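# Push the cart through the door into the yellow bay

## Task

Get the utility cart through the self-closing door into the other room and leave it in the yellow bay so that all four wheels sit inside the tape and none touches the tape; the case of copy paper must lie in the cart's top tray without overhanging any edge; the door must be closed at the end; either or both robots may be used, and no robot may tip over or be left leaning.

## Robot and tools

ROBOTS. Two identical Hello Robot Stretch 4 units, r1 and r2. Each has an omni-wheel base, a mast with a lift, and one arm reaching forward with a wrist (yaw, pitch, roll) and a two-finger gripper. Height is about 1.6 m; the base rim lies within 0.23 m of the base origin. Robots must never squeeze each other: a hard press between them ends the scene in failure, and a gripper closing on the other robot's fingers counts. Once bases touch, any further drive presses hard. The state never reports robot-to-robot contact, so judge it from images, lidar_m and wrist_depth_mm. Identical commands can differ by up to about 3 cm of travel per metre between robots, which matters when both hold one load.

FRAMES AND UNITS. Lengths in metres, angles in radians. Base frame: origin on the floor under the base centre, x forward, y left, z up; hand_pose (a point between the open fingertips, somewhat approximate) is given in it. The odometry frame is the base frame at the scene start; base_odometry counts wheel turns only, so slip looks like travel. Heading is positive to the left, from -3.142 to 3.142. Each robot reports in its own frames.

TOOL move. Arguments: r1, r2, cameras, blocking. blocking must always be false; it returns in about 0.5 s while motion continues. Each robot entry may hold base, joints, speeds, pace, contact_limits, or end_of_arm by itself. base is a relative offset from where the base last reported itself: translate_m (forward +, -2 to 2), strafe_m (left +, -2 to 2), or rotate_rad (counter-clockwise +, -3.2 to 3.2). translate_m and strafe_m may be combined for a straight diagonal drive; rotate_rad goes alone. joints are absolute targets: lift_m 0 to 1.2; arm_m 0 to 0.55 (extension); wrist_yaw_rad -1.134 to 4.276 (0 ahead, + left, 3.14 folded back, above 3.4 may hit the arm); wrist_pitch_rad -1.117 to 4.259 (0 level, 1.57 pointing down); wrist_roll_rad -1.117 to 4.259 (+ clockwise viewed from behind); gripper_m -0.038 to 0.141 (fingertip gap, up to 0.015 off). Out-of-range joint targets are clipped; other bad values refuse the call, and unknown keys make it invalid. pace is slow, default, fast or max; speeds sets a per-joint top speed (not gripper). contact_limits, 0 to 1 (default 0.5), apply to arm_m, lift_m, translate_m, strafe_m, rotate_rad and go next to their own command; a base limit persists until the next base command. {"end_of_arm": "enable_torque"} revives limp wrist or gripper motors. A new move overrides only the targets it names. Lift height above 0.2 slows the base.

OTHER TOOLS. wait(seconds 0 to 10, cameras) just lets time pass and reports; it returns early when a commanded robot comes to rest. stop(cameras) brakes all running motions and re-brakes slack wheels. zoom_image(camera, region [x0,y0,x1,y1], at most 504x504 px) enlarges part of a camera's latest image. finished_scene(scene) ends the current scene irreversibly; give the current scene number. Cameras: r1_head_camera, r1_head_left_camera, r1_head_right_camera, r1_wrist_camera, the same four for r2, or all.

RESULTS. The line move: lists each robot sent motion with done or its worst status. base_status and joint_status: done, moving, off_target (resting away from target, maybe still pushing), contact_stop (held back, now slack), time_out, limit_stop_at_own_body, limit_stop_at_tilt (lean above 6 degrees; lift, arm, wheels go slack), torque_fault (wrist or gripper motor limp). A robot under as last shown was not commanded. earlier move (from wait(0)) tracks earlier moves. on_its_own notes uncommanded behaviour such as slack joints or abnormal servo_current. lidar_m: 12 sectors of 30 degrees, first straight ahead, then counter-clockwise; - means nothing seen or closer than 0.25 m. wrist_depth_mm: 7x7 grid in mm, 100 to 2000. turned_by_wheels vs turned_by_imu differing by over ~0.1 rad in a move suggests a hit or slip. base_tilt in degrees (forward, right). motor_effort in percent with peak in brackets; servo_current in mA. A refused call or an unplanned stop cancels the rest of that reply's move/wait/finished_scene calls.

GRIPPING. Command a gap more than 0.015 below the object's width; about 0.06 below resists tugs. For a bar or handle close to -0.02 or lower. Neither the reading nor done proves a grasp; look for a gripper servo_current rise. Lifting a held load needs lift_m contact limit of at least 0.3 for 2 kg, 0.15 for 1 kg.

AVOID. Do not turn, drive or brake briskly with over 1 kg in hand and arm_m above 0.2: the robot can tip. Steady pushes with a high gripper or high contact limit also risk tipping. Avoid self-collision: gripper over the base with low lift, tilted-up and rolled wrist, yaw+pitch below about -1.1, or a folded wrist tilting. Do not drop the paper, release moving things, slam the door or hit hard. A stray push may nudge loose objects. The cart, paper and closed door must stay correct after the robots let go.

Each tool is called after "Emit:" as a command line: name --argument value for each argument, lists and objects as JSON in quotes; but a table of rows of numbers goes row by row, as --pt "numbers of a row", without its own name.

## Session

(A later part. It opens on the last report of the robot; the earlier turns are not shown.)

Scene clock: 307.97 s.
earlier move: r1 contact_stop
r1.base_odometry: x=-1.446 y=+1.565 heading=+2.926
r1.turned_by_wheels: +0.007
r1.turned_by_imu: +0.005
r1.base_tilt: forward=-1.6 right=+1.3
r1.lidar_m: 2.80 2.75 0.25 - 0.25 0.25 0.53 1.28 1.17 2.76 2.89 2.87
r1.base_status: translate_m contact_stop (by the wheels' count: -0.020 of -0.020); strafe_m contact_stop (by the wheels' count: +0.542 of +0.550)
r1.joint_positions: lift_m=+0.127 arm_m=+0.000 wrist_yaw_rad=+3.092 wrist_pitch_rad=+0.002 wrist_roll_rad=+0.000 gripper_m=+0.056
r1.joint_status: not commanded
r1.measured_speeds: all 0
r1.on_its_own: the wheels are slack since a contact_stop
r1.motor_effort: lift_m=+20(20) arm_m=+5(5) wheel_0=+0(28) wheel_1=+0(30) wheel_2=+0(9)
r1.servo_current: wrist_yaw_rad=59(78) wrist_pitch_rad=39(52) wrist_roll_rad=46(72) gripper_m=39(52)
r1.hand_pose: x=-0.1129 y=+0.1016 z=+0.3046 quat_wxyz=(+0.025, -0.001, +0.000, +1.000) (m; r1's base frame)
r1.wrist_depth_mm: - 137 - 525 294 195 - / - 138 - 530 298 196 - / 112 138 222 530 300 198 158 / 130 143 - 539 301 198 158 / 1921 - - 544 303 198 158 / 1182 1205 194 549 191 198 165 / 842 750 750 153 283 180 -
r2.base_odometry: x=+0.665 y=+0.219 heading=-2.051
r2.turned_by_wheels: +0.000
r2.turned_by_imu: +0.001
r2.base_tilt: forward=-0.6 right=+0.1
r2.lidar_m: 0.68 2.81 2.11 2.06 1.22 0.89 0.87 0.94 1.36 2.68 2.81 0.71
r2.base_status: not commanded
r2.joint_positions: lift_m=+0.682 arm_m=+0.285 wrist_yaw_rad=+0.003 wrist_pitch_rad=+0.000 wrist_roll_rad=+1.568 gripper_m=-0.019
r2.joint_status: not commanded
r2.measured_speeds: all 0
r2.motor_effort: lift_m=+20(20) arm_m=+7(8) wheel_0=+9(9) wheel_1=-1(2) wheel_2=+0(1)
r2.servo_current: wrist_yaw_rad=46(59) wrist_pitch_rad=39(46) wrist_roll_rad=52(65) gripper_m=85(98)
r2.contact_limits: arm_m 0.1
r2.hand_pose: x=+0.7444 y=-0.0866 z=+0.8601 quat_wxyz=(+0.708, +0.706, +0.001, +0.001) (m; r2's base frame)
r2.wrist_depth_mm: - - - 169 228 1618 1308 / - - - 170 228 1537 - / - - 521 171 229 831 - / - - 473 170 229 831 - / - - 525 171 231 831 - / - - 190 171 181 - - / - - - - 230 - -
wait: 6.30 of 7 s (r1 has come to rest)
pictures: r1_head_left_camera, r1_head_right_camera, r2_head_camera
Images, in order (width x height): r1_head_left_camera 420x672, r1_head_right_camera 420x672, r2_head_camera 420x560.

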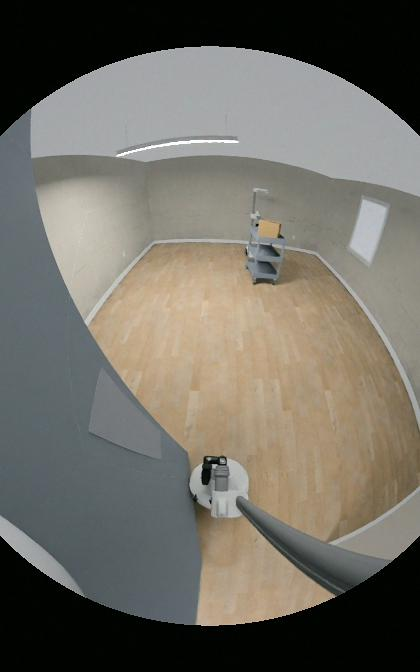

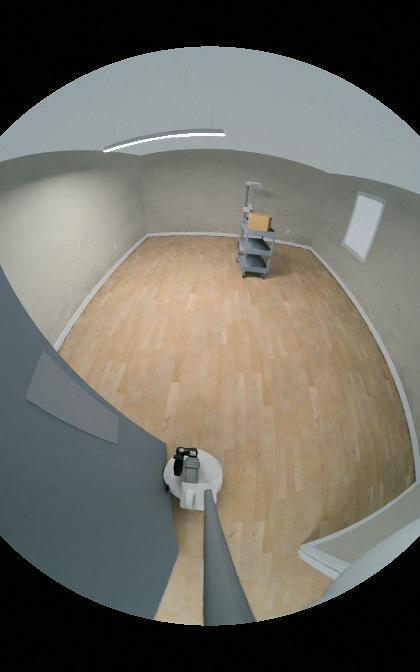

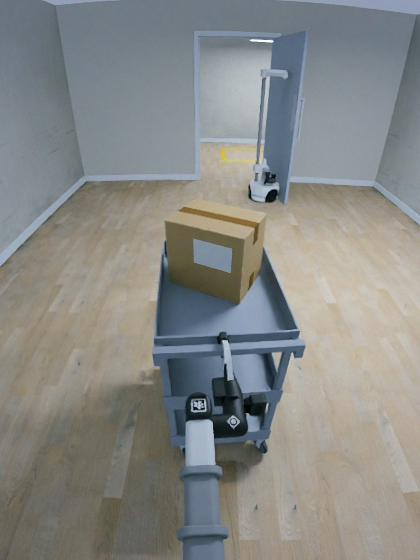

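Emit:
move --blocking false --r1 '{"base":{"strafe_m":0.2,"translate_m":0.0},"pace":"slow","contact_limits":{"strafe_m":0.75}}' --cameras '[]'

Emit:
wait --seconds 3 --cameras '["r1_head_left_camera","r2_head_camera"]'

Emit:
zoom_image --camera "r2_head_camera" --region '[180, 20, 330, 220]'

Scene clock: 338.53 s.
move: r1 moving
r1.base_odometry: x=-1.449 y=+1.552 heading=+2.927
r1.turned_by_wheels: +0.001
r1.turned_by_imu: +0.001
r1.base_tilt: forward=-1.6 right=+1.3
r1.lidar_m: 2.81 2.77 0.25 - 0.25 0.25 0.51 1.27 1.20 2.79 2.90 2.85
r1.base_status: translate_m moving; strafe_m moving
r1.joint_positions: lift_m=+0.127 arm_m=+0.000 wrist_yaw_rad=+3.092 wrist_pitch_rad=+0.002 wrist_roll_rad=+0.000 gripper_m=+0.056
r1.joint_status: not commanded
r1.measured_speeds: translate_m=+0.001 strafe_m=+0.059 rotate_rad=-0.006 lift_m=+0.000 arm_m=+0.000 wrist_yaw_rad=+0.000 wrist_pitch_rad=+0.000 wrist_roll_rad=+0.000
r1.motor_effort: lift_m=+20(20) arm_m=+5(5) wheel_0=-28(31) wheel_1=+31(33) wheel_2=+6(7)
r1.servo_current: wrist_yaw_rad=46(65) wrist_pitch_rad=39(46) wrist_roll_rad=33(59) gripper_m=39(46)
r1.contact_limits: strafe_m 0.75
r1.hand_pose: x=-0.1129 y=+0.1016 z=+0.3046 quat_wxyz=(+0.025, -0.001, +0.000, +1.000) (m; r1's base frame)
r1.wrist_depth_mm: - 137 - 517 291 194 - / - 138 - 517 297 195 - / 113 138 224 462 297 196 157 / 131 145 - 521 297 197 158 / 1921 - - 525 300 198 157 / 1182 1205 193 535 191 197 164 / 842 750 768 153 281 179 -
r2: as last shown
r2.turned_by_imu: +0.000
r2.base_tilt: forward=-0.6 right=+0.0
r2.lidar_m: 0.67 2.81 2.10 2.07 1.20 0.91 0.88 0.95 1.38 2.68 2.83 0.70
r2.motor_effort: lift_m=+20(20) arm_m=+7(7) wheel_0=+9(9) wheel_1=-1(2) wheel_2=+0(1)
r2.servo_current: wrist_yaw_rad=59(65) wrist_pitch_rad=46(46) wrist_roll_rad=46(52) gripper_m=85(91)
r2.contact_limits: arm_m 0.1
r2.wrist_depth_mm: - - - 170 229 1661 1281 / - - - 169 229 1537 - / - - 521 170 229 820 - / - - 477 171 229 809 - / - - 521 171 230 820 - / - - 190 172 181 - - / - - - - 231 - -
pictures: none
No camera images: "cameras" was empty.

Scene clock: 339.40 s.
earlier move: r1 contact_stop
r1.base_odometry: x=-1.455 y=+1.525 heading=+2.932
r1.turned_by_wheels: +0.005
r1.turned_by_imu: +0.002
r1.base_tilt: forward=-1.5 right=+1.3
r1.lidar_m: 2.80 2.77 0.25 - 0.25 0.25 0.50 1.27 1.18 2.76 2.91 2.84
r1.base_status: strafe_m contact_stop (by the wheels' count: +0.041 of +0.200); the other done
r1.joint_positions: lift_m=+0.127 arm_m=+0.000 wrist_yaw_rad=+3.092 wrist_pitch_rad=+0.002 wrist_roll_rad=+0.000 gripper_m=+0.056
r1.joint_status: not commanded
r1.measured_speeds: all 0
r1.on_its_own: the wheels are slack since a contact_stop
r1.motor_effort: lift_m=+20(20) arm_m=+5(5) wheel_0=+0(33) wheel_1=+0(33) wheel_2=+0(8)
r1.servo_current: wrist_yaw_rad=39(65) wrist_pitch_rad=39(52) wrist_roll_rad=46(59) gripper_m=39(46)
r1.contact_limits: strafe_m 0.75
r1.hand_pose: x=-0.1129 y=+0.1016 z=+0.3046 quat_wxyz=(+0.025, -0.001, +0.000, +1.000) (m; r1's base frame)
r1.wrist_depth_mm: - 137 - 517 294 193 - / - 138 - 521 296 195 - / 113 138 225 466 296 195 163 / 128 147 - 525 297 197 157 / 1921 - - 530 301 198 157 / 1182 1205 193 539 192 197 163 / 842 759 759 153 279 178 -
r2.base_odometry: x=+0.665 y=+0.219 heading=-2.051
r2.turned_by_wheels: +0.000
r2.turned_by_imu: +0.000
r2.base_tilt: forward=-0.7 right=+0.0
r2.lidar_m: 0.65 2.78 2.11 2.07 1.20 0.92 0.88 0.94 1.35 2.67 2.83 0.72
r2.base_status: not commanded
r2.joint_positions: lift_m=+0.682 arm_m=+0.285 wrist_yaw_rad=+0.003 wrist_pitch_rad=+0.000 wrist_roll_rad=+1.568 gripper_m=-0.019
r2.joint_status: not commanded
r2.measured_speeds: all 0
r2.motor_effort: lift_m=+20(20) arm_m=+7(7) wheel_0=+9(9) wheel_1=-2(2) wheel_2=+0(1)
r2.servo_current: wrist_yaw_rad=52(65) wrist_pitch_rad=39(46) wrist_roll_rad=46(52) gripper_m=91(98)
r2.contact_limits: arm_m 0.1
r2.hand_pose: x=+0.7444 y=-0.0866 z=+0.8601 quat_wxyz=(+0.708, +0.706, +0.001, +0.001) (m; r2's base frame)
r2.wrist_depth_mm: - - - 170 229 1661 1255 / - - - 170 229 1499 - / - - 521 170 229 820 - / - - 469 171 229 820 - / - - 521 171 229 820 - / - - 190 171 180 - - / - - - - 231 - -
wait: 0.87 of 3 s (r1 has come to rest)
pictures: r1_head_left_camera, r2_head_camera
Images, in order (width x height): r1_head_left_camera 420x672, r2_head_camera 420x560.

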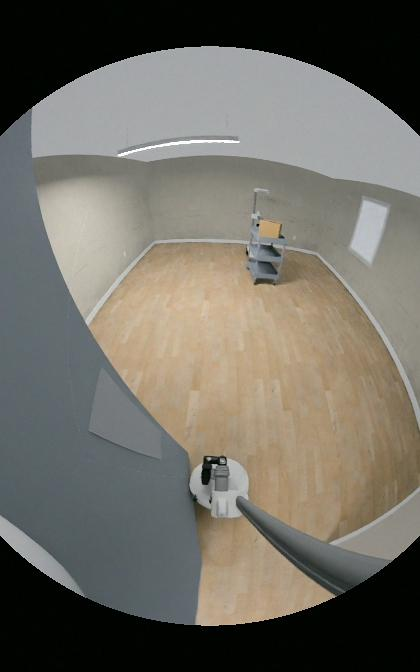

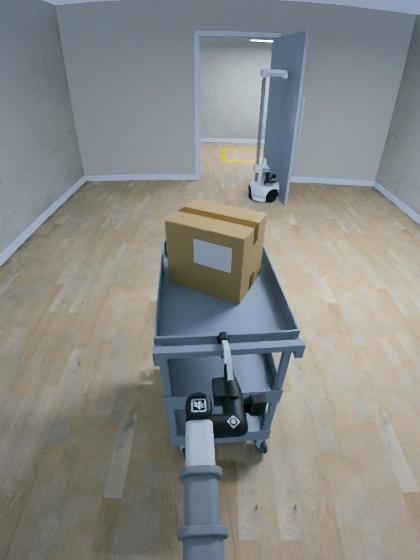

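Scaled by 2.520 from the camera's 420x560 image, which has a finer 1200x1600 frame.

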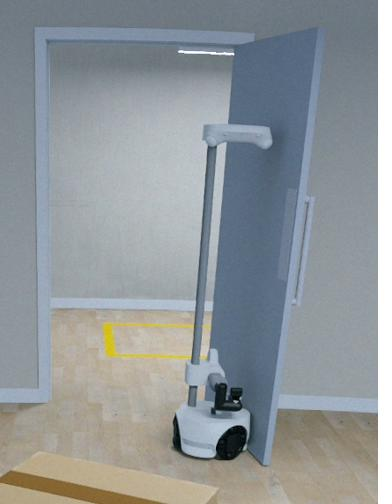

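Emit:
move --blocking false --r2 '{"base":{"translate_m":0.6,"strafe_m":-0.07},"pace":"slow"}' --cameras '[]'

Emit:
wait --seconds 8 --cameras '["r1_head_camera","r1_head_left_camera","r2_head_camera","r2_wrist_camera"]'

Scene clock: 386.07 s.
move: r2 moving
r1: as last shown
r1.turned_by_wheels: +0.000
r1.turned_by_imu: +0.000
r1.base_tilt: forward=-1.6 right=+1.3
r1.lidar_m: 2.78 2.78 0.25 - 0.25 0.25 0.51 1.27 1.18 2.78 2.91 2.83
r1.on_its_own: the wheels are slack since a contact_stop
r1.motor_effort: lift_m=+20(20) arm_m=+5(5) wheel_0=+0(1) wheel_1=+0(0) wheel_2=+0(0)
r1.servo_current: wrist_yaw_rad=46(72) wrist_pitch_rad=46(52) wrist_roll_rad=46(65) gripper_m=46(46)
r1.contact_limits: strafe_m 0.75
r1.wrist_depth_mm: - 137 - 517 294 194 - / - 138 - 521 296 195 - / 113 138 226 469 297 195 163 / 129 147 - 525 298 196 156 / 1983 - - 539 301 197 157 / 1182 1205 194 539 190 197 163 / 854 759 759 153 281 179 -
r2.base_odometry: x=+0.657 y=+0.209 heading=-2.050
r2.turned_by_wheels: +0.001
r2.turned_by_imu: +0.001
r2.base_tilt: forward=-0.7 right=+0.1
r2.lidar_m: 0.66 2.82 2.13 2.07 1.22 0.93 0.89 0.94 1.38 2.67 2.83 0.70
r2.base_status: translate_m moving; strafe_m moving
r2.joint_positions: lift_m=+0.682 arm_m=+0.285 wrist_yaw_rad=+0.003 wrist_pitch_rad=+0.000 wrist_roll_rad=+1.568 gripper_m=-0.019
r2.joint_status: not commanded
r2.measured_speeds: translate_m=+0.049 strafe_m=-0.006 rotate_rad=+0.002 lift_m=+0.000 arm_m=+0.000 wrist_yaw_rad=+0.000 wrist_pitch_rad=+0.000 wrist_roll_rad=+0.000
r2.motor_effort: lift_m=+20(20) arm_m=+7(7) wheel_0=+13(13) wheel_1=+6(8) wheel_2=-9(9)
r2.servo_current: wrist_yaw_rad=39(59) wrist_pitch_rad=39(46) wrist_roll_rad=52(52) gripper_m=85(98)
r2.contact_limits: arm_m 0.1
r2.hand_pose: x=+0.7444 y=-0.0866 z=+0.8601 quat_wxyz=(+0.708, +0.706, +0.001, +0.001) (m; r2's base frame)
r2.wrist_depth_mm: - - - 170 229 1618 1255 / - - - 170 229 1537 - / - - 525 170 229 831 - / - - 477 170 229 831 - / - - 521 171 229 831 - / - - 189 170 181 - - / - - - - 230 - -
pictures: none
No camera images: "cameras" was empty.

Scene clock: 392.87 s.
earlier move: r2 done
r1.base_odometry: x=-1.455 y=+1.525 heading=+2.932
r1.turned_by_wheels: +0.000
r1.turned_by_imu: +0.000
r1.base_tilt: forward=-1.6 right=+1.3
r1.lidar_m: 2.24 2.75 0.25 - 0.25 0.25 0.51 1.27 1.16 2.77 2.91 2.26
r1.base_status: not commanded
r1.joint_positions: lift_m=+0.127 arm_m=+0.000 wrist_yaw_rad=+3.092 wrist_pitch_rad=+0.002 wrist_roll_rad=+0.000 gripper_m=+0.056
r1.joint_status: not commanded
r1.measured_speeds: all 0
r1.on_its_own: the wheels are slack since a contact_stop
r1.motor_effort: lift_m=+20(20) arm_m=+5(5) wheel_0=+0(1) wheel_1=+0(0) wheel_2=+0(0)
r1.servo_current: wrist_yaw_rad=65(78) wrist_pitch_rad=52(52) wrist_roll_rad=46(65) gripper_m=39(52)
r1.contact_limits: strafe_m 0.75
r1.hand_pose: x=-0.1129 y=+0.1016 z=+0.3046 quat_wxyz=(+0.025, -0.001, +0.000, +1.000) (m; r1's base frame)
r1.wrist_depth_mm: - 137 - 512 291 193 - / - 138 - 517 296 195 - / 113 138 226 466 298 196 163 / 128 146 - 525 298 196 156 / 1921 - - 535 300 196 157 / 1160 1205 193 544 191 197 164 / 842 750 750 153 279 179 -
r2.base_odometry: x=+0.326 y=-0.280 heading=-2.051
r2.turned_by_wheels: +0.000
r2.turned_by_imu: +0.004
r2.base_tilt: forward=-0.7 right=+0.0
r2.lidar_m: 0.70 2.82 2.13 2.04 2.00 1.54 1.47 1.58 2.27 2.64 2.84 0.70
r2.base_status: done
r2.joint_positions: lift_m=+0.682 arm_m=+0.285 wrist_yaw_rad=+0.003 wrist_pitch_rad=+0.000 wrist_roll_rad=+1.568 gripper_m=-0.019
r2.joint_status: not commanded
r2.measured_speeds: all 0
r2.motor_effort: lift_m=+20(20) arm_m=+7(7) wheel_0=+7(13) wheel_1=+5(9) wheel_2=-4(11)
r2.servo_current: wrist_yaw_rad=59(65) wrist_pitch_rad=39(46) wrist_roll_rad=33(65) gripper_m=85(98)
r2.contact_limits: arm_m 0.1
r2.hand_pose: x=+0.7444 y=-0.0866 z=+0.8601 quat_wxyz=(+0.708, +0.706, +0.001, +0.001) (m; r2's base frame)
r2.wrist_depth_mm: - - - 158 214 1661 544 / - - 615 160 218 741 - / - - 455 163 220 809 - / - - 484 165 224 809 - / - - 544 167 228 831 - / - - 186 170 180 - - / - - - - 234 - 508
wait: 6.80 of 8 s (r2 has come to rest)
pictures: r1_head_camera, r1_head_left_camera, r2_head_camera, r2_wrist_camera
Images, in order (width x height): r1_head_camera 420x560, r1_head_left_camera 420x672, r2_head_camera 420x560, r2_wrist_camera 616x392.

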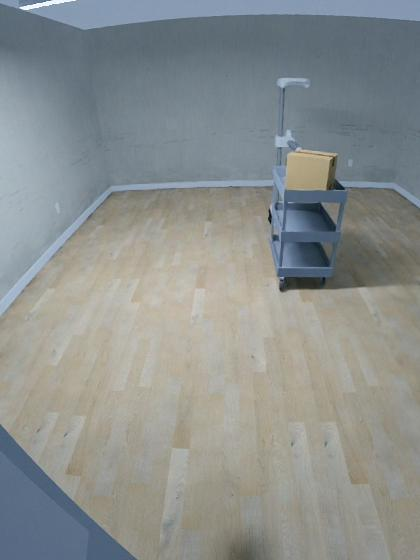

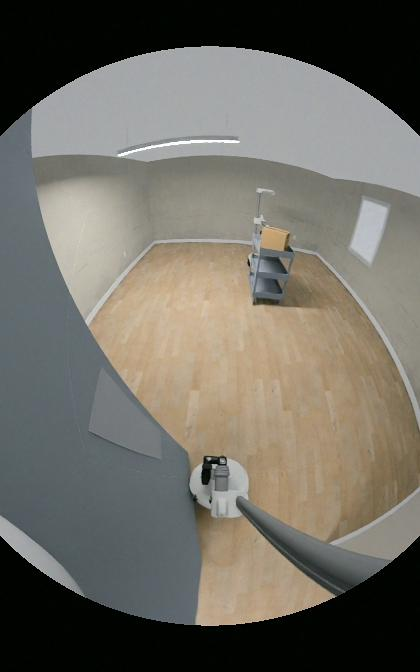

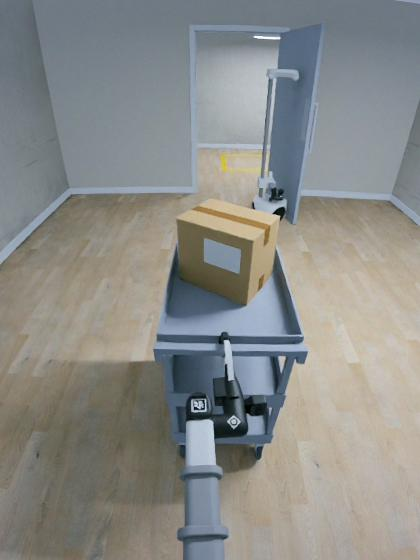

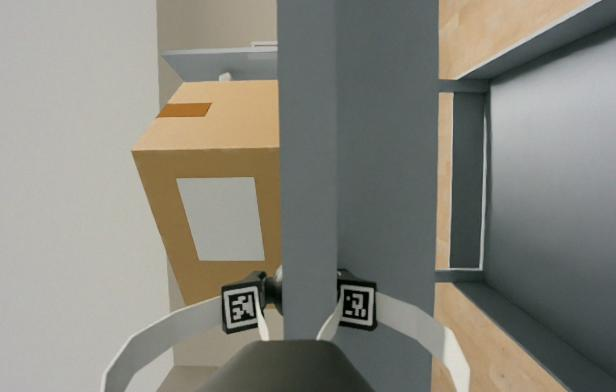

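Emit:
move --blocking false --r2 '{"base":{"translate_m":0.8,"strafe_m":-0.12},"pace":"slow"}' --cameras '[]'

Emit:
wait --seconds 9 --cameras '["r1_head_camera","r1_head_left_camera","r2_head_camera","r2_head_left_camera","r2_wrist_camera"]'

Scene clock: 402.07 s.
move: r2 moving
r1: as last shown
r1.lidar_m: 2.20 2.78 0.25 - 0.25 0.25 0.54 1.25 1.18 2.77 2.90 2.23
r1.on_its_own: the wheels are slack since a contact_stop
r1.servo_current: wrist_yaw_rad=59(59) wrist_pitch_rad=52(52) wrist_roll_rad=59(59) gripper_m=39(46)
r1.contact_limits: strafe_m 0.75
r1.wrist_depth_mm: - 137 - 512 293 195 - / - 138 - 521 294 195 - / 113 138 227 469 297 196 163 / 128 147 - 525 298 196 157 / 1921 - - 539 301 197 157 / 1182 1182 193 535 191 197 163 / 854 750 759 153 279 179 -
r2.base_odometry: x=+0.318 y=-0.291 heading=-2.050
r2.turned_by_wheels: +0.001
r2.turned_by_imu: +0.001
r2.base_tilt: forward=-0.7 right=+0.0
r2.lidar_m: 0.68 2.85 2.12 2.07 2.06 1.55 1.49 1.60 2.28 2.65 2.81 0.71
r2.base_status: translate_m moving; strafe_m moving
r2.joint_positions: lift_m=+0.682 arm_m=+0.285 wrist_yaw_rad=+0.003 wrist_pitch_rad=+0.000 wrist_roll_rad=+1.568 gripper_m=-0.019
r2.joint_status: not commanded
r2.measured_speeds: translate_m=+0.049 strafe_m=-0.007 rotate_rad=+0.003 lift_m=+0.000 arm_m=+0.000 wrist_yaw_rad=+0.000 wrist_pitch_rad=+0.000 wrist_roll_rad=+0.000
r2.motor_effort: lift_m=+20(20) arm_m=+7(7) wheel_0=+10(13) wheel_1=+7(7) wheel_2=-9(11)
r2.servo_current: wrist_yaw_rad=46(59) wrist_pitch_rad=33(46) wrist_roll_rad=39(52) gripper_m=85(91)
r2.contact_limits: arm_m 0.1
r2.hand_pose: x=+0.7444 y=-0.0866 z=+0.8601 quat_wxyz=(+0.708, +0.706, +0.001, +0.001) (m; r2's base frame)
r2.wrist_depth_mm: - - - 158 214 1661 559 / - - 609 159 217 750 - / - - 459 163 220 809 - / - - 480 164 224 820 - / - - 544 167 227 - - / - - 186 170 180 - - / - - - - 234 - 504
pictures: none
No camera images: "cameras" was empty.

Scene clock: 410.93 s.
earlier move: r2 done
r1.base_odometry: x=-1.455 y=+1.525 heading=+2.932
r1.turned_by_wheels: +0.000
r1.turned_by_imu: -0.001
r1.base_tilt: forward=-1.6 right=+1.3
r1.lidar_m: 1.42 2.78 0.25 - 0.25 0.25 0.53 1.27 1.19 2.77 2.91 1.44
r1.base_status: not commanded
r1.joint_positions: lift_m=+0.127 arm_m=+0.000 wrist_yaw_rad=+3.092 wrist_pitch_rad=+0.002 wrist_roll_rad=+0.000 gripper_m=+0.056
r1.joint_status: not commanded
r1.measured_speeds: all 0
r1.on_its_own: the wheels are slack since a contact_stop
r1.motor_effort: lift_m=+20(20) arm_m=+5(5) wheel_0=+0(1) wheel_1=+0(0) wheel_2=+0(0)
r1.servo_current: wrist_yaw_rad=59(72) wrist_pitch_rad=46(52) wrist_roll_rad=46(72) gripper_m=39(52)
r1.contact_limits: strafe_m 0.75
r1.hand_pose: x=-0.1129 y=+0.1016 z=+0.3046 quat_wxyz=(+0.025, -0.001, +0.000, +1.000) (m; r1's base frame)
r1.wrist_depth_mm: - 137 - 512 293 194 - / - 138 - 521 297 195 - / 113 138 225 466 298 196 163 / 128 147 - 525 300 197 156 / 1921 - - 535 300 197 157 / 1182 1205 194 544 191 197 163 / 842 750 759 153 281 179 -
r2.base_odometry: x=-0.150 y=-0.935 heading=-2.050
r2.turned_by_wheels: +0.000
r2.turned_by_imu: +0.005
r2.base_tilt: forward=-0.6 right=+0.1
r2.lidar_m: 0.70 2.91 2.20 2.15 2.27 2.33 2.28 2.42 2.62 2.57 2.73 0.70
r2.base_status: done
r2.joint_positions: lift_m=+0.682 arm_m=+0.285 wrist_yaw_rad=+0.003 wrist_pitch_rad=+0.000 wrist_roll_rad=+1.568 gripper_m=-0.019
r2.joint_status: not commanded
r2.measured_speeds: all 0
r2.motor_effort: lift_m=+20(20) arm_m=+7(7) wheel_0=+6(14) wheel_1=+6(9) wheel_2=-4(11)
r2.servo_current: wrist_yaw_rad=39(65) wrist_pitch_rad=39(52) wrist_roll_rad=52(59) gripper_m=91(98)
r2.contact_limits: arm_m 0.1
r2.hand_pose: x=+0.7444 y=-0.0866 z=+0.8601 quat_wxyz=(+0.708, +0.706, +0.001, +0.001) (m; r2's base frame)
r2.wrist_depth_mm: - - - 144 199 732 - / - - 508 149 205 741 - / - 466 439 153 211 - - / - - 504 159 218 820 - / - - 585 164 226 - - / - - 188 168 180 1808 - / - - - - 241 - 488
wait: 8.87 of 9 s (r2 has come to rest)
pictures: r1_head_camera, r1_head_left_camera, r2_head_camera, r2_head_left_camera, r2_wrist_camera
Images, in order (width x height): r1_head_camera 420x560, r1_head_left_camera 420x672, r2_head_camera 420x560, r2_head_left_camera 420x672, r2_wrist_camera 616x392.

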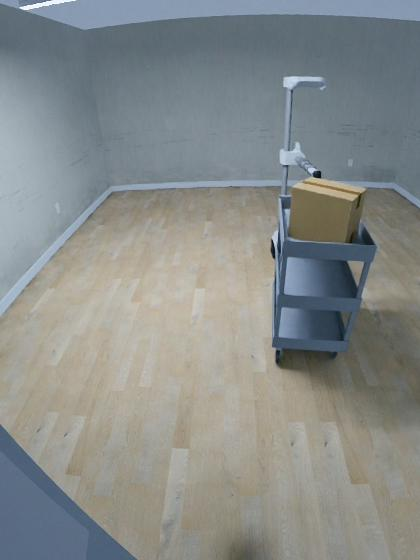

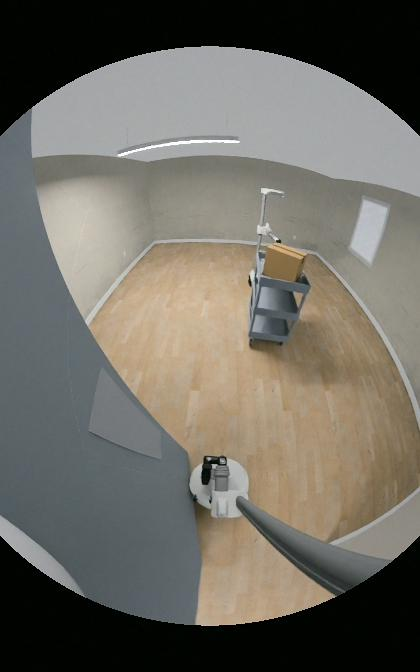

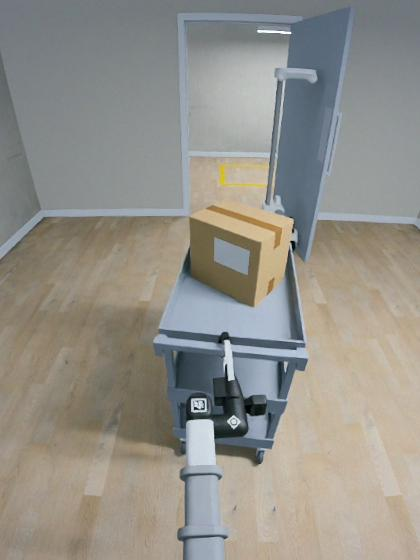

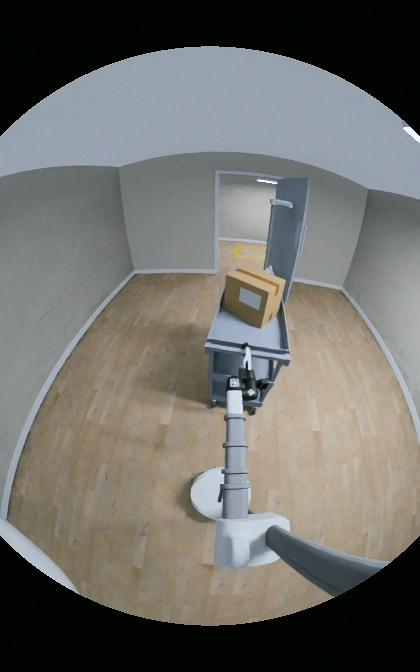

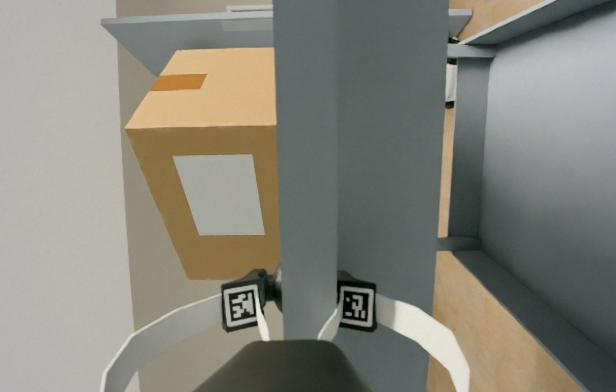

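Emit:
move --blocking false --r2 '{"joints":{"gripper_m":0.08}}' --cameras '[]'

Emit:
wait --seconds 2 --cameras '[]'

Emit:
move --blocking false --r2 '{"base":{"strafe_m":-0.10},"pace":"slow"}' --cameras '[]'

Emit:
wait --seconds 3 --cameras '["r2_head_camera","r2_wrist_camera"]'

Scene clock: 419.90 s.
move: r2 moving
r1: as last shown
r1.turned_by_imu: +0.000
r1.lidar_m: 1.42 2.76 0.25 - 0.25 0.25 0.50 1.25 1.19 2.76 2.89 1.43
r1.on_its_own: the wheels are slack since a contact_stop
r1.servo_current: wrist_yaw_rad=39(59) wrist_pitch_rad=46(46) wrist_roll_rad=52(59) gripper_m=39(46)
r1.contact_limits: strafe_m 0.75
r1.wrist_depth_mm: - 137 - 517 291 194 - / - 138 - 517 296 195 - / 113 138 226 469 297 195 163 / 128 147 - 530 300 197 157 / 1921 - - 535 301 197 157 / 1205 1160 193 539 191 196 164 / 854 741 759 153 279 179 -
r2.base_odometry: x=-0.150 y=-0.935 heading=-2.050
r2.turned_by_wheels: +0.000
r2.turned_by_imu: +0.000
r2.base_tilt: forward=-0.7 right=+0.0
r2.lidar_m: 0.71 2.92 2.23 2.14 2.29 2.35 2.29 2.41 2.64 2.56 2.72 0.68
r2.base_status: not commanded
r2.joint_positions: lift_m=+0.682 arm_m=+0.285 wrist_yaw_rad=+0.003 wrist_pitch_rad=+0.000 wrist_roll_rad=+1.568 gripper_m=+0.005
r2.joint_status: gripper_m moving
r2.measured_speeds: all 0
r2.motor_effort: lift_m=+20(20) arm_m=+7(7) wheel_0=+6(6) wheel_1=+6(6) wheel_2=-4(5)
r2.servo_current: wrist_yaw_rad=46(52) wrist_pitch_rad=39(46) wrist_roll_rad=46(65) gripper_m=104(104)
r2.contact_limits: arm_m 0.1
r2.hand_pose: x=+0.7444 y=-0.0866 z=+0.8601 quat_wxyz=(+0.708, +0.706, +0.001, +0.001) (m; r2's base frame)
r2.wrist_depth_mm: - - - 148 204 732 - / - - 512 153 210 - - / - - 442 158 216 - - / - - 504 163 223 831 - / - - 591 169 230 - - / - - 190 174 184 1808 - / - - - - 245 - 488
pictures: none
No camera images: "cameras" was empty.

Scene clock: 421.13 s.
earlier move: r2 done
r1.base_odometry: x=-1.455 y=+1.525 heading=+2.932
r1.turned_by_wheels: +0.000
r1.turned_by_imu: +0.000
r1.base_tilt: forward=-1.6 right=+1.3
r1.lidar_m: 1.39 2.74 0.25 - 0.25 0.25 0.51 1.30 1.18 2.75 2.89 1.44
r1.base_status: not commanded
r1.joint_positions: lift_m=+0.127 arm_m=+0.000 wrist_yaw_rad=+3.092 wrist_pitch_rad=+0.002 wrist_roll_rad=+0.000 gripper_m=+0.056
r1.joint_status: not commanded
r1.measured_speeds: all 0
r1.on_its_own: the wheels are slack since a contact_stop
r1.motor_effort: lift_m=+20(20) arm_m=+5(5) wheel_0=+0(1) wheel_1=+0(0) wheel_2=+0(0)
r1.servo_current: wrist_yaw_rad=52(72) wrist_pitch_rad=39(52) wrist_roll_rad=52(65) gripper_m=39(46)
r1.contact_limits: strafe_m 0.75
r1.hand_pose: x=-0.1129 y=+0.1016 z=+0.3046 quat_wxyz=(+0.025, -0.001, +0.000, +1.000) (m; r1's base frame)
r1.wrist_depth_mm: - 138 - 512 294 193 - / - 138 - 517 296 195 - / 113 138 226 466 297 196 163 / 128 147 - 525 300 197 156 / 1983 - - 530 300 196 158 / 1205 1160 194 539 191 196 163 / 842 759 768 153 279 179 -
r2.base_odometry: x=-0.150 y=-0.935 heading=-2.050
r2.turned_by_wheels: +0.000
r2.turned_by_imu: +0.000
r2.base_tilt: forward=-0.7 right=+0.0
r2.lidar_m: 0.72 2.91 2.20 2.12 2.30 2.36 2.29 2.45 2.64 2.59 2.74 0.70
r2.base_status: not commanded
r2.joint_positions: lift_m=+0.682 arm_m=+0.285 wrist_yaw_rad=+0.003 wrist_pitch_rad=+0.000 wrist_roll_rad=+1.568 gripper_m=+0.080
r2.joint_status: all done
r2.measured_speeds: all 0
r2.motor_effort: lift_m=+20(20) arm_m=+7(7) wheel_0=+3(6) wheel_1=+4(6) wheel_2=-4(5)
r2.servo_current: wrist_yaw_rad=52(59) wrist_pitch_rad=33(46) wrist_roll_rad=39(65) gripper_m=46(104)
r2.contact_limits: arm_m 0.1
r2.hand_pose: x=+0.7444 y=-0.0866 z=+0.8600 quat_wxyz=(+0.708, +0.706, +0.001, +0.001) (m; r2's base frame)
r2.wrist_depth_mm: - - - 160 215 1537 - / - - 525 164 221 - - / - 477 455 171 229 831 - / - - 517 176 236 842 - / - - 591 182 243 - - / - - 194 186 193 1756 - / - - - - 259 1863 488
wait: 1.23 of 2 s (r2 has come to rest)
pictures: none
No camera images: "cameras" was empty.

Scene clock: 421.63 s.
move: r2 moving
r1: as last shown
r1.lidar_m: 1.40 2.76 0.25 - 0.25 0.25 0.53 1.27 1.17 2.77 2.89 1.44
r1.on_its_own: the wheels are slack since a contact_stop
r1.motor_effort: lift_m=+20(20) arm_m=+5(5) wheel_0=+0(0) wheel_1=+0(0) wheel_2=+0(0)
r1.servo_current: wrist_yaw_rad=59(72) wrist_pitch_rad=39(46) wrist_roll_rad=33(59) gripper_m=39(39)
r1.contact_limits: strafe_m 0.75
r1.wrist_depth_mm: - 137 - 512 293 193 - / - 138 - 521 296 195 - / 113 138 225 462 298 196 163 / 128 147 - 525 298 197 157 / 1921 - - 535 300 198 157 / 1182 1205 193 539 191 197 163 / 842 750 759 153 279 179 -
r2.base_odometry: x=-0.162 y=-0.928 heading=-2.050
r2.turned_by_wheels: +0.000
r2.turned_by_imu: +0.000
r2.base_tilt: forward=-0.7 right=+0.0
r2.lidar_m: 0.70 2.93 2.25 2.15 2.32 2.36 2.29 2.46 2.63 2.55 2.73 0.69
r2.base_status: strafe_m moving
r2.joint_positions: lift_m=+0.682 arm_m=+0.285 wrist_yaw_rad=+0.003 wrist_pitch_rad=+0.000 wrist_roll_rad=+1.568 gripper_m=+0.080
r2.joint_status: not commanded
r2.measured_speeds: translate_m=+0.000 strafe_m=-0.056 rotate_rad=+0.003 lift_m=+0.000 arm_m=+0.000 wrist_yaw_rad=+0.000 wrist_pitch_rad=+0.000 wrist_roll_rad=+0.002
r2.motor_effort: lift_m=+20(20) arm_m=+7(7) wheel_0=+8(11) wheel_1=-7(8) wheel_2=+0(3)
r2.servo_current: wrist_yaw_rad=52(52) wrist_pitch_rad=39(39) wrist_roll_rad=46(59) gripper_m=46(52)
r2.contact_limits: arm_m 0.1
r2.hand_pose: x=+0.7444 y=-0.0866 z=+0.8600 quat_wxyz=(+0.708, +0.706, +0.001, +0.001) (m; r2's base frame)
r2.wrist_depth_mm: - - - 158 213 1537 - / - - 539 163 220 - - / - 477 455 168 227 831 - / - - 508 173 235 842 - / - - 569 179 241 - - / - - 193 185 193 - - / - - - - - 1756 480
pictures: none
No camera images: "cameras" was empty.

Scene clock: 423.27 s.
earlier move: r2 done
r1.base_odometry: x=-1.455 y=+1.525 heading=+2.932
r1.turned_by_wheels: +0.000
r1.turned_by_imu: +0.000
r1.base_tilt: forward=-1.6 right=+1.3
r1.lidar_m: 1.39 2.77 0.25 - 0.25 0.25 0.47 1.27 1.18 2.77 2.88 1.41
r1.base_status: not commanded
r1.joint_positions: lift_m=+0.127 arm_m=+0.000 wrist_yaw_rad=+3.092 wrist_pitch_rad=+0.002 wrist_roll_rad=+0.000 gripper_m=+0.056
r1.joint_status: not commanded
r1.measured_speeds: all 0
r1.on_its_own: the wheels are slack since a contact_stop
r1.motor_effort: lift_m=+20(20) arm_m=+5(5) wheel_0=-1(1) wheel_1=+0(0) wheel_2=+0(0)
r1.servo_current: wrist_yaw_rad=59(72) wrist_pitch_rad=46(52) wrist_roll_rad=52(65) gripper_m=39(52)
r1.contact_limits: strafe_m 0.75
r1.hand_pose: x=-0.1129 y=+0.1016 z=+0.3046 quat_wxyz=(+0.025, -0.001, +0.000, +1.000) (m; r1's base frame)
r1.wrist_depth_mm: - 138 - 517 291 194 - / - 138 - 517 296 195 - / 113 138 225 466 297 196 163 / 128 147 - 525 300 196 156 / 1921 - - 535 298 196 157 / 1205 1182 194 535 191 197 163 / 854 750 750 154 278 178 -
r2.base_odometry: x=-0.238 y=-0.889 heading=-2.050
r2.turned_by_wheels: +0.000
r2.turned_by_imu: +0.000
r2.base_tilt: forward=-0.7 right=+0.1
r2.lidar_m: 0.70 0.77 2.33 2.25 2.36 2.32 2.29 2.47 2.55 2.48 2.64 0.70
r2.base_status: done
r2.joint_positions: lift_m=+0.682 arm_m=+0.285 wrist_yaw_rad=+0.003 wrist_pitch_rad=+0.000 wrist_roll_rad=+1.569 gripper_m=+0.080
r2.joint_status: not commanded
r2.measured_speeds: all 0
r2.motor_effort: lift_m=+20(20) arm_m=+7(7) wheel_0=+5(13) wheel_1=-4(8) wheel_2=+0(3)
r2.servo_current: wrist_yaw_rad=52(59) wrist_pitch_rad=39(46) wrist_roll_rad=39(59) gripper_m=52(59)
r2.contact_limits: arm_m 0.1
r2.hand_pose: x=+0.7444 y=-0.0866 z=+0.8600 quat_wxyz=(+0.708, +0.706, +0.001, +0.001) (m; r2's base frame)
r2.wrist_depth_mm: - - - 157 157 1576 1160 / - - - 163 219 225 224 / - - 564 169 227 831 - / - - 473 173 235 831 - / - - 504 181 242 866 - / - - 193 186 191 - - / - - - - - 1863 -
wait: 1.63 of 3 s (r2 has come to rest)
pictures: r2_head_camera, r2_wrist_camera
Images, in order (width x height): r2_head_camera 420x560, r2_wrist_camera 616x392.

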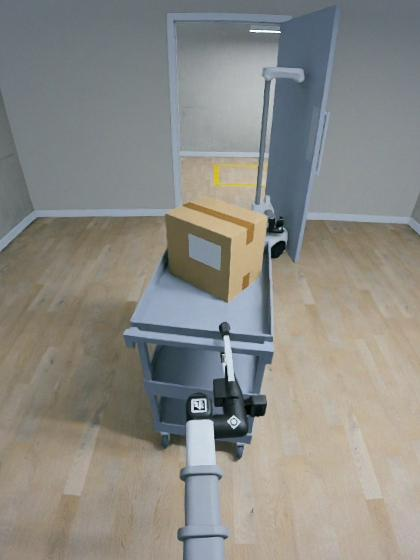

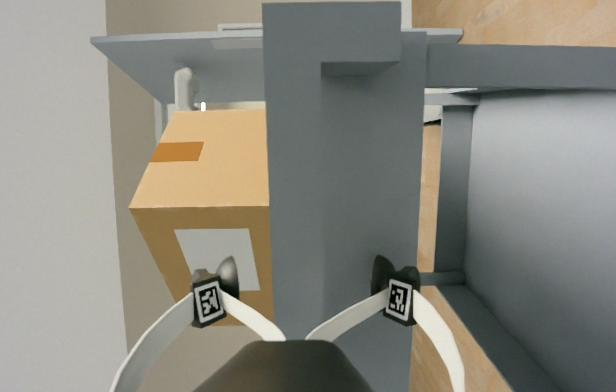

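Emit:
move --blocking false --r2 '{"joints":{"gripper_m":-0.02}}' --cameras '[]'

Emit:
wait --seconds 3 --cameras '[]'

Emit:
move --blocking false --r2 '{"base":{"translate_m":0.3,"strafe_m":-0.02},"pace":"slow"}' --cameras '[]'

Emit:
wait --seconds 5 --cameras '["r1_head_camera","r2_head_camera","r2_wrist_camera"]'

Scene clock: 432.50 s.
move: r2 moving
r1: as last shown
r1.lidar_m: 1.39 2.77 0.25 - 0.25 0.25 0.54 1.26 1.16 2.77 2.90 1.39
r1.on_its_own: the wheels are slack since a contact_stop
r1.servo_current: wrist_yaw_rad=65(72) wrist_pitch_rad=39(46) wrist_roll_rad=52(59) gripper_m=39(46)
r1.contact_limits: strafe_m 0.75
r1.wrist_depth_mm: - 137 - 517 293 194 - / - 138 - 521 297 195 - / 113 138 225 466 297 195 162 / 128 147 - 525 297 196 157 / 1921 - - 525 300 197 158 / 1205 1182 193 549 191 198 164 / 842 759 750 153 279 179 -
r2.base_odometry: x=-0.238 y=-0.889 heading=-2.050
r2.turned_by_wheels: +0.000
r2.turned_by_imu: +0.000
r2.base_tilt: forward=-0.7 right=+0.1
r2.lidar_m: 0.70 0.78 2.30 2.23 2.38 2.34 2.30 2.46 2.51 2.46 2.63 0.71
r2.base_status: not commanded
r2.joint_positions: lift_m=+0.682 arm_m=+0.285 wrist_yaw_rad=+0.003 wrist_pitch_rad=+0.000 wrist_roll_rad=+1.569 gripper_m=+0.061
r2.joint_status: gripper_m moving
r2.measured_speeds: all 0
r2.motor_effort: lift_m=+20(20) arm_m=+7(7) wheel_0=+6(6) wheel_1=-4(5) wheel_2=+0(0)
r2.servo_current: wrist_yaw_rad=52(52) wrist_pitch_rad=33(46) wrist_roll_rad=59(59) gripper_m=117(117)
r2.contact_limits: arm_m 0.1
r2.hand_pose: x=+0.7444 y=-0.0866 z=+0.8600 quat_wxyz=(+0.708, +0.706, +0.001, +0.001) (m; r2's base frame)
r2.wrist_depth_mm: - - - 158 158 1537 1138 / - - - 163 221 225 225 / - - 569 170 227 820 - / - - 480 176 236 854 - / - - 508 182 241 - - / - - 200 185 189 - - / - - - - - 1863 -
pictures: none
No camera images: "cameras" was empty.

Scene clock: 433.73 s.
earlier move: r2 done
r1.base_odometry: x=-1.455 y=+1.525 heading=+2.932
r1.turned_by_wheels: +0.000
r1.turned_by_imu: +0.000
r1.base_tilt: forward=-1.6 right=+1.3
r1.lidar_m: 1.40 2.76 0.25 - 0.25 0.25 0.51 1.27 1.19 2.75 2.89 1.39
r1.base_status: not commanded
r1.joint_positions: lift_m=+0.127 arm_m=+0.000 wrist_yaw_rad=+3.092 wrist_pitch_rad=+0.002 wrist_roll_rad=+0.000 gripper_m=+0.056
r1.joint_status: not commanded
r1.measured_speeds: all 0
r1.on_its_own: the wheels are slack since a contact_stop
r1.motor_effort: lift_m=+20(20) arm_m=+5(5) wheel_0=+0(1) wheel_1=+0(0) wheel_2=+0(0)
r1.servo_current: wrist_yaw_rad=46(72) wrist_pitch_rad=39(52) wrist_roll_rad=39(72) gripper_m=46(46)
r1.contact_limits: strafe_m 0.75
r1.hand_pose: x=-0.1129 y=+0.1016 z=+0.3046 quat_wxyz=(+0.025, -0.001, +0.000, +1.000) (m; r1's base frame)
r1.wrist_depth_mm: - 137 - 517 294 194 - / - 138 - 525 296 195 - / 113 138 226 469 297 196 163 / 128 147 - 530 298 196 157 / 1921 - - 535 300 198 157 / 1205 1182 193 535 191 197 163 / 842 750 759 153 279 178 -
r2.base_odometry: x=-0.238 y=-0.889 heading=-2.050
r2.turned_by_wheels: +0.000
r2.turned_by_imu: +0.000
r2.base_tilt: forward=-0.7 right=+0.1
r2.lidar_m: 0.70 0.75 2.34 2.23 2.37 2.35 2.29 2.42 2.53 2.48 2.61 0.70
r2.base_status: not commanded
r2.joint_positions: lift_m=+0.682 arm_m=+0.285 wrist_yaw_rad=+0.003 wrist_pitch_rad=+0.000 wrist_roll_rad=+1.569 gripper_m=-0.019
r2.joint_status: all done
r2.measured_speeds: all 0
r2.motor_effort: lift_m=+20(20) arm_m=+5(7) wheel_0=+3(6) wheel_1=-4(5) wheel_2=+0(1)
r2.servo_current: wrist_yaw_rad=59(59) wrist_pitch_rad=39(46) wrist_roll_rad=46(59) gripper_m=98(228)
r2.contact_limits: arm_m 0.1
r2.hand_pose: x=+0.7445 y=-0.0866 z=+0.8600 quat_wxyz=(+0.708, +0.706, +0.001, +0.001) (m; r2's base frame)
r2.wrist_depth_mm: - - - 147 147 1464 1160 / - - - 153 210 214 213 / - - 559 156 216 - - / - - 466 162 224 - - / - - 504 169 230 - - / - - 186 175 181 - - / - - - - - 1756 -
wait: 1.23 of 3 s (r2 has come to rest)
pictures: none
No camera images: "cameras" was empty.

Scene clock: 434.23 s.
move: r2 moving
r1: as last shown
r1.lidar_m: 1.37 2.77 0.25 - 0.25 0.25 0.51 1.25 1.20 2.78 2.91 1.41
r1.on_its_own: the wheels are slack since a contact_stop
r1.servo_current: wrist_yaw_rad=52(59) wrist_pitch_rad=39(46) wrist_roll_rad=46(65) gripper_m=46(46)
r1.contact_limits: strafe_m 0.75
r1.wrist_depth_mm: - 137 - 508 293 194 - / - 138 - 525 296 195 - / 113 138 226 466 298 195 163 / 128 147 - 530 300 197 156 / 1983 - - 530 301 196 157 / 1182 1205 193 539 191 197 164 / 842 759 750 153 279 178 -
r2.base_odometry: x=-0.245 y=-0.899 heading=-2.050
r2.turned_by_wheels: +0.000
r2.turned_by_imu: +0.000
r2.base_tilt: forward=-0.6 right=+0.0
r2.lidar_m: 0.69 0.78 2.33 2.21 2.38 2.34 2.28 2.48 2.56 2.48 2.63 0.68
r2.base_status: translate_m moving; strafe_m moving
r2.joint_positions: lift_m=+0.682 arm_m=+0.285 wrist_yaw_rad=+0.002 wrist_pitch_rad=+0.000 wrist_roll_rad=+1.569 gripper_m=-0.019
r2.joint_status: not commanded
r2.measured_speeds: translate_m=+0.058 strafe_m=-0.004 rotate_rad=+0.007 lift_m=+0.000 arm_m=+0.000 wrist_yaw_rad=+0.000 wrist_pitch_rad=+0.000 wrist_roll_rad=+0.000
r2.motor_effort: lift_m=+20(20) arm_m=+5(5) wheel_0=+8(11) wheel_1=+6(7) wheel_2=-11(15)
r2.servo_current: wrist_yaw_rad=52(52) wrist_pitch_rad=39(46) wrist_roll_rad=52(59) gripper_m=78(104)
r2.contact_limits: arm_m 0.1
r2.hand_pose: x=+0.7444 y=-0.0870 z=+0.8600 quat_wxyz=(+0.708, +0.706, +0.001, +0.001) (m; r2's base frame)
r2.wrist_depth_mm: - - - 146 147 1464 1160 / - - - 152 208 213 213 / - - 559 156 215 - - / - - 469 160 221 842 - / - - 500 167 229 854 - / - - 187 171 180 - - / - - - - - - -
pictures: none
No camera images: "cameras" was empty.

Scene clock: 438.03 s.
earlier move: r2 done
r1.base_odometry: x=-1.455 y=+1.525 heading=+2.932
r1.turned_by_wheels: +0.000
r1.turned_by_imu: +0.000
r1.base_tilt: forward=-1.6 right=+1.3
r1.lidar_m: 1.09 2.75 0.25 - 0.25 0.25 0.50 1.26 1.17 2.77 2.91 1.11
r1.base_status: not commanded
r1.joint_positions: lift_m=+0.127 arm_m=+0.000 wrist_yaw_rad=+3.092 wrist_pitch_rad=+0.002 wrist_roll_rad=+0.000 gripper_m=+0.056
r1.joint_status: not commanded
r1.measured_speeds: all 0
r1.on_its_own: the wheels are slack since a contact_stop
r1.motor_effort: lift_m=+20(20) arm_m=+5(5) wheel_0=+0(1) wheel_1=+0(0) wheel_2=+0(0)
r1.servo_current: wrist_yaw_rad=46(72) wrist_pitch_rad=46(52) wrist_roll_rad=65(72) gripper_m=39(52)
r1.contact_limits: strafe_m 0.75
r1.hand_pose: x=-0.1129 y=+0.1016 z=+0.3046 quat_wxyz=(+0.025, -0.001, +0.000, +1.000) (m; r1's base frame)
r1.wrist_depth_mm: - 137 - 517 293 194 - / - 138 - 521 296 195 - / 113 138 226 462 297 196 163 / 128 147 - 525 300 197 157 / 1921 - - 535 300 197 158 / 1182 1182 194 535 190 197 164 / 842 759 759 153 281 179 -
r2.base_odometry: x=-0.394 y=-1.145 heading=-2.051
r2.turned_by_wheels: -0.001
r2.turned_by_imu: -0.001
r2.base_tilt: forward=-0.7 right=+0.1
r2.lidar_m: 0.70 0.79 2.35 2.25 2.41 2.68 2.59 2.76 2.51 2.46 2.62 0.68
r2.base_status: done
r2.joint_positions: lift_m=+0.682 arm_m=+0.285 wrist_yaw_rad=-0.002 wrist_pitch_rad=+0.000 wrist_roll_rad=+1.569 gripper_m=-0.019
r2.joint_status: not commanded
r2.measured_speeds: all 0
r2.motor_effort: lift_m=+20(20) arm_m=+5(5) wheel_0=+3(14) wheel_1=+3(7) wheel_2=-8(15)
r2.servo_current: wrist_yaw_rad=39(59) wrist_pitch_rad=39(46) wrist_roll_rad=52(59) gripper_m=85(104)
r2.contact_limits: arm_m 0.1
r2.hand_pose: x=+0.7440 y=-0.0880 z=+0.8600 quat_wxyz=(+0.708, +0.706, -0.001, -0.001) (m; r2's base frame)
r2.wrist_depth_mm: - - 1708 141 141 205 1098 / - - - 147 204 208 - / - - 535 151 211 - - / - 480 462 158 220 820 - / - - 521 165 229 - - / - - 189 171 180 - - / - - - - - - -
wait: 3.80 of 5 s (r2 has come to rest)
pictures: r1_head_camera, r2_head_camera, r2_wrist_camera
Images, in order (width x height): r1_head_camera 420x560, r2_head_camera 420x560, r2_wrist_camera 616x392.

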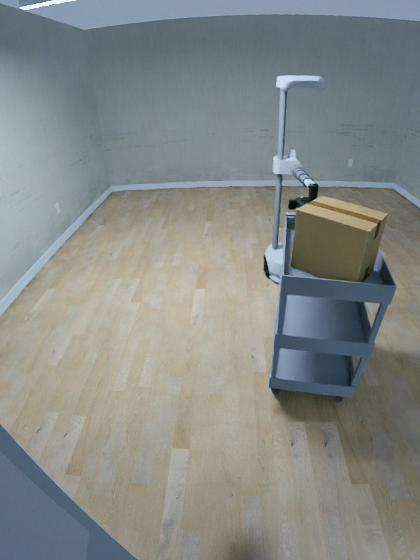

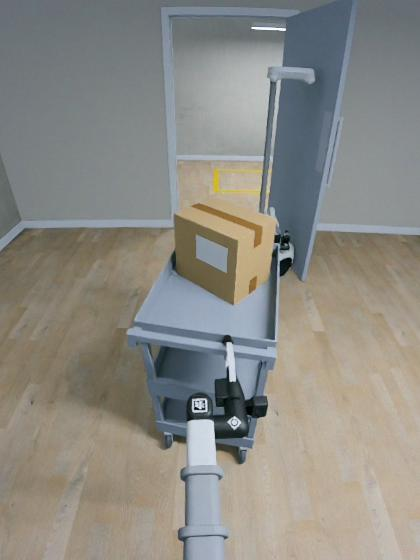

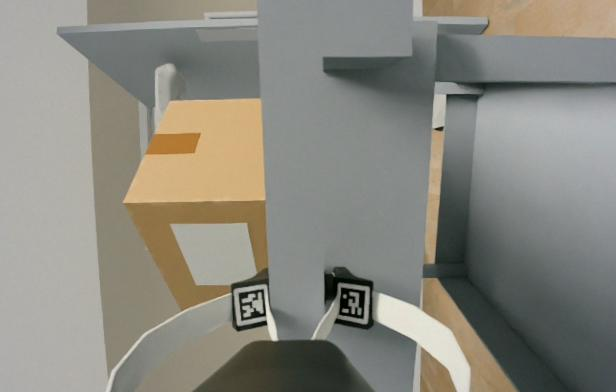

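Emit:
move --blocking false --r2 '{"base":{"translate_m":-0.6},"pace":"slow"}' --cameras '["r2_head_camera"]'

Emit:
wait --seconds 9 --cameras '["r2_head_camera","r2_wrist_camera","r1_head_camera"]'

Scene clock: 461.30 s.
move: r2 moving
r1: as last shown
r1.lidar_m: 1.13 2.75 0.25 - 0.25 0.25 0.50 1.27 1.17 2.75 2.89 1.12
r1.on_its_own: the wheels are slack since a contact_stop
r1.servo_current: wrist_yaw_rad=39(59) wrist_pitch_rad=39(46) wrist_roll_rad=59(59) gripper_m=39(46)
r1.contact_limits: strafe_m 0.75
r1.wrist_depth_mm: - 137 - 512 291 195 - / - 138 - 521 298 195 - / 113 138 226 469 297 196 163 / 128 147 - 525 298 197 157 / 1983 - - 525 298 198 157 / 1182 1182 193 544 191 196 163 / 854 750 750 153 278 179 -
r2.base_odometry: x=-0.389 y=-1.135 heading=-2.051
r2.turned_by_wheels: +0.000
r2.turned_by_imu: +0.000
r2.base_tilt: forward=-0.6 right=+0.1
r2.lidar_m: 0.69 0.78 2.34 2.27 2.39 2.66 2.58 2.74 2.55 2.47 2.65 0.68
r2.base_status: translate_m moving
r2.joint_positions: lift_m=+0.682 arm_m=+0.285 wrist_yaw_rad=-0.002 wrist_pitch_rad=+0.000 wrist_roll_rad=+1.569 gripper_m=-0.019
r2.joint_status: not commanded
r2.measured_speeds: translate_m=-0.047 strafe_m=-0.001 rotate_rad=+0.002 lift_m=+0.000 arm_m=+0.000 wrist_yaw_rad=+0.000 wrist_pitch_rad=+0.000 wrist_roll_rad=+0.000
r2.motor_effort: lift_m=+20(20) arm_m=+5(5) wheel_0=-10(12) wheel_1=-7(8) wheel_2=+9(9)
r2.servo_current: wrist_yaw_rad=39(52) wrist_pitch_rad=39(46) wrist_roll_rad=39(59) gripper_m=85(85)
r2.contact_limits: arm_m 0.1
r2.hand_pose: x=+0.7440 y=-0.0880 z=+0.8600 quat_wxyz=(+0.708, +0.706, -0.001, -0.001) (m; r2's base frame)
r2.wrist_depth_mm: - - 1708 141 142 205 1118 / - - - 148 204 208 - / - - 530 152 211 - - / - - 462 158 220 831 - / - - 517 166 229 - - / - - 187 172 180 - - / - - - - - - -
pictures: r2_head_camera
Images, in order (width x height): r2_head_camera 420x560.

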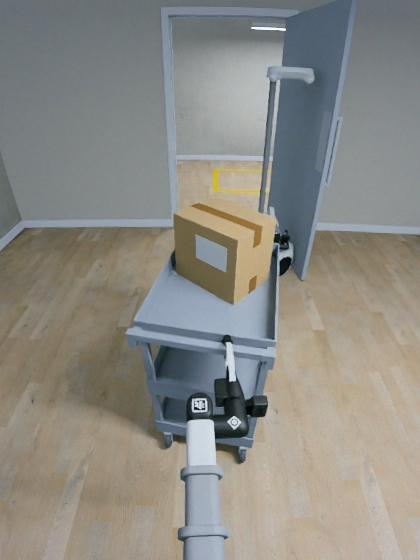

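Scene clock: 468.10 s.
earlier move: r2 done
r1.base_odometry: x=-1.455 y=+1.525 heading=+2.932
r1.turned_by_wheels: +0.000
r1.turned_by_imu: +0.000
r1.base_tilt: forward=-1.6 right=+1.3
r1.lidar_m: 1.70 2.74 0.25 - 0.25 0.25 0.51 1.27 1.20 2.76 2.90 1.68
r1.base_status: not commanded
r1.joint_positions: lift_m=+0.127 arm_m=+0.000 wrist_yaw_rad=+3.092 wrist_pitch_rad=+0.002 wrist_roll_rad=+0.000 gripper_m=+0.056
r1.joint_status: not commanded
r1.measured_speeds: all 0
r1.on_its_own: the wheels are slack since a contact_stop
r1.motor_effort: lift_m=+20(20) arm_m=+5(5) wheel_0=+0(1) wheel_1=+0(0) wheel_2=+0(0)
r1.servo_current: wrist_yaw_rad=52(78) wrist_pitch_rad=46(52) wrist_roll_rad=46(72) gripper_m=39(52)
r1.contact_limits: strafe_m 0.75
r1.hand_pose: x=-0.1129 y=+0.1016 z=+0.3046 quat_wxyz=(+0.025, -0.001, +0.000, +1.000) (m; r1's base frame)
r1.wrist_depth_mm: - 137 - 521 293 194 - / - 138 - 521 296 195 - / 113 138 226 469 297 196 163 / 128 147 - 530 300 196 157 / 1983 - - 525 300 197 158 / 1182 1160 195 539 191 196 163 / 854 759 768 153 279 178 -
r2.base_odometry: x=-0.117 y=-0.613 heading=-2.051
r2.turned_by_wheels: +0.000
r2.turned_by_imu: +0.001
r2.base_tilt: forward=-0.7 right=+0.1
r2.lidar_m: 0.66 0.69 2.38 2.25 2.45 2.04 1.98 2.13 2.49 2.43 2.61 0.74
r2.base_status: done
r2.joint_positions: lift_m=+0.682 arm_m=+0.285 wrist_yaw_rad=+0.001 wrist_pitch_rad=+0.000 wrist_roll_rad=+1.569 gripper_m=-0.019
r2.joint_status: not commanded
r2.measured_speeds: all 0
r2.motor_effort: lift_m=+20(20) arm_m=+4(5) wheel_0=-6(12) wheel_1=-6(9) wheel_2=+5(15)
r2.servo_current: wrist_yaw_rad=52(72) wrist_pitch_rad=33(46) wrist_roll_rad=46(59) gripper_m=78(91)
r2.contact_limits: arm_m 0.1
r2.hand_pose: x=+0.7443 y=-0.0870 z=+0.8600 quat_wxyz=(+0.708, +0.706, +0.000, +0.000) (m; r2's base frame)
r2.wrist_depth_mm: - - - 191 - 1708 1182 / - - - 188 248 255 256 / - - - 185 245 1708 500 / - - 654 181 239 842 - / - - 492 179 236 831 - / - - 188 175 179 - - / - - 508 - - - -
wait: 6.80 of 9 s (r2 has come to rest)
pictures: r1_head_camera, r2_head_camera, r2_wrist_camera
Images, in order (width x height): r1_head_camera 420x560, r2_head_camera 420x560, r2_wrist_camera 616x392.

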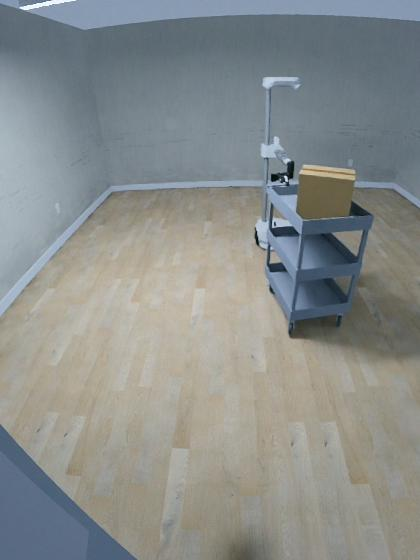

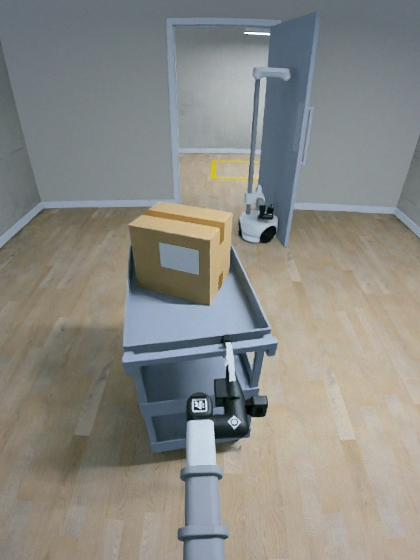

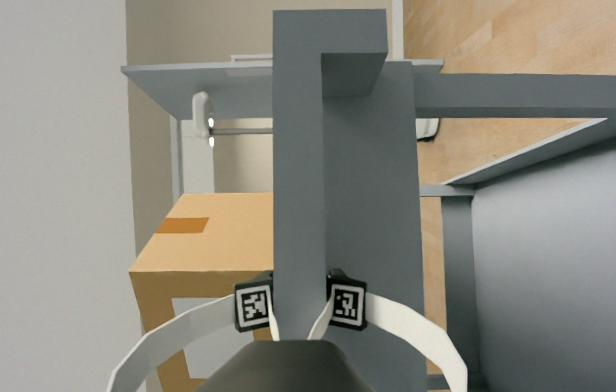

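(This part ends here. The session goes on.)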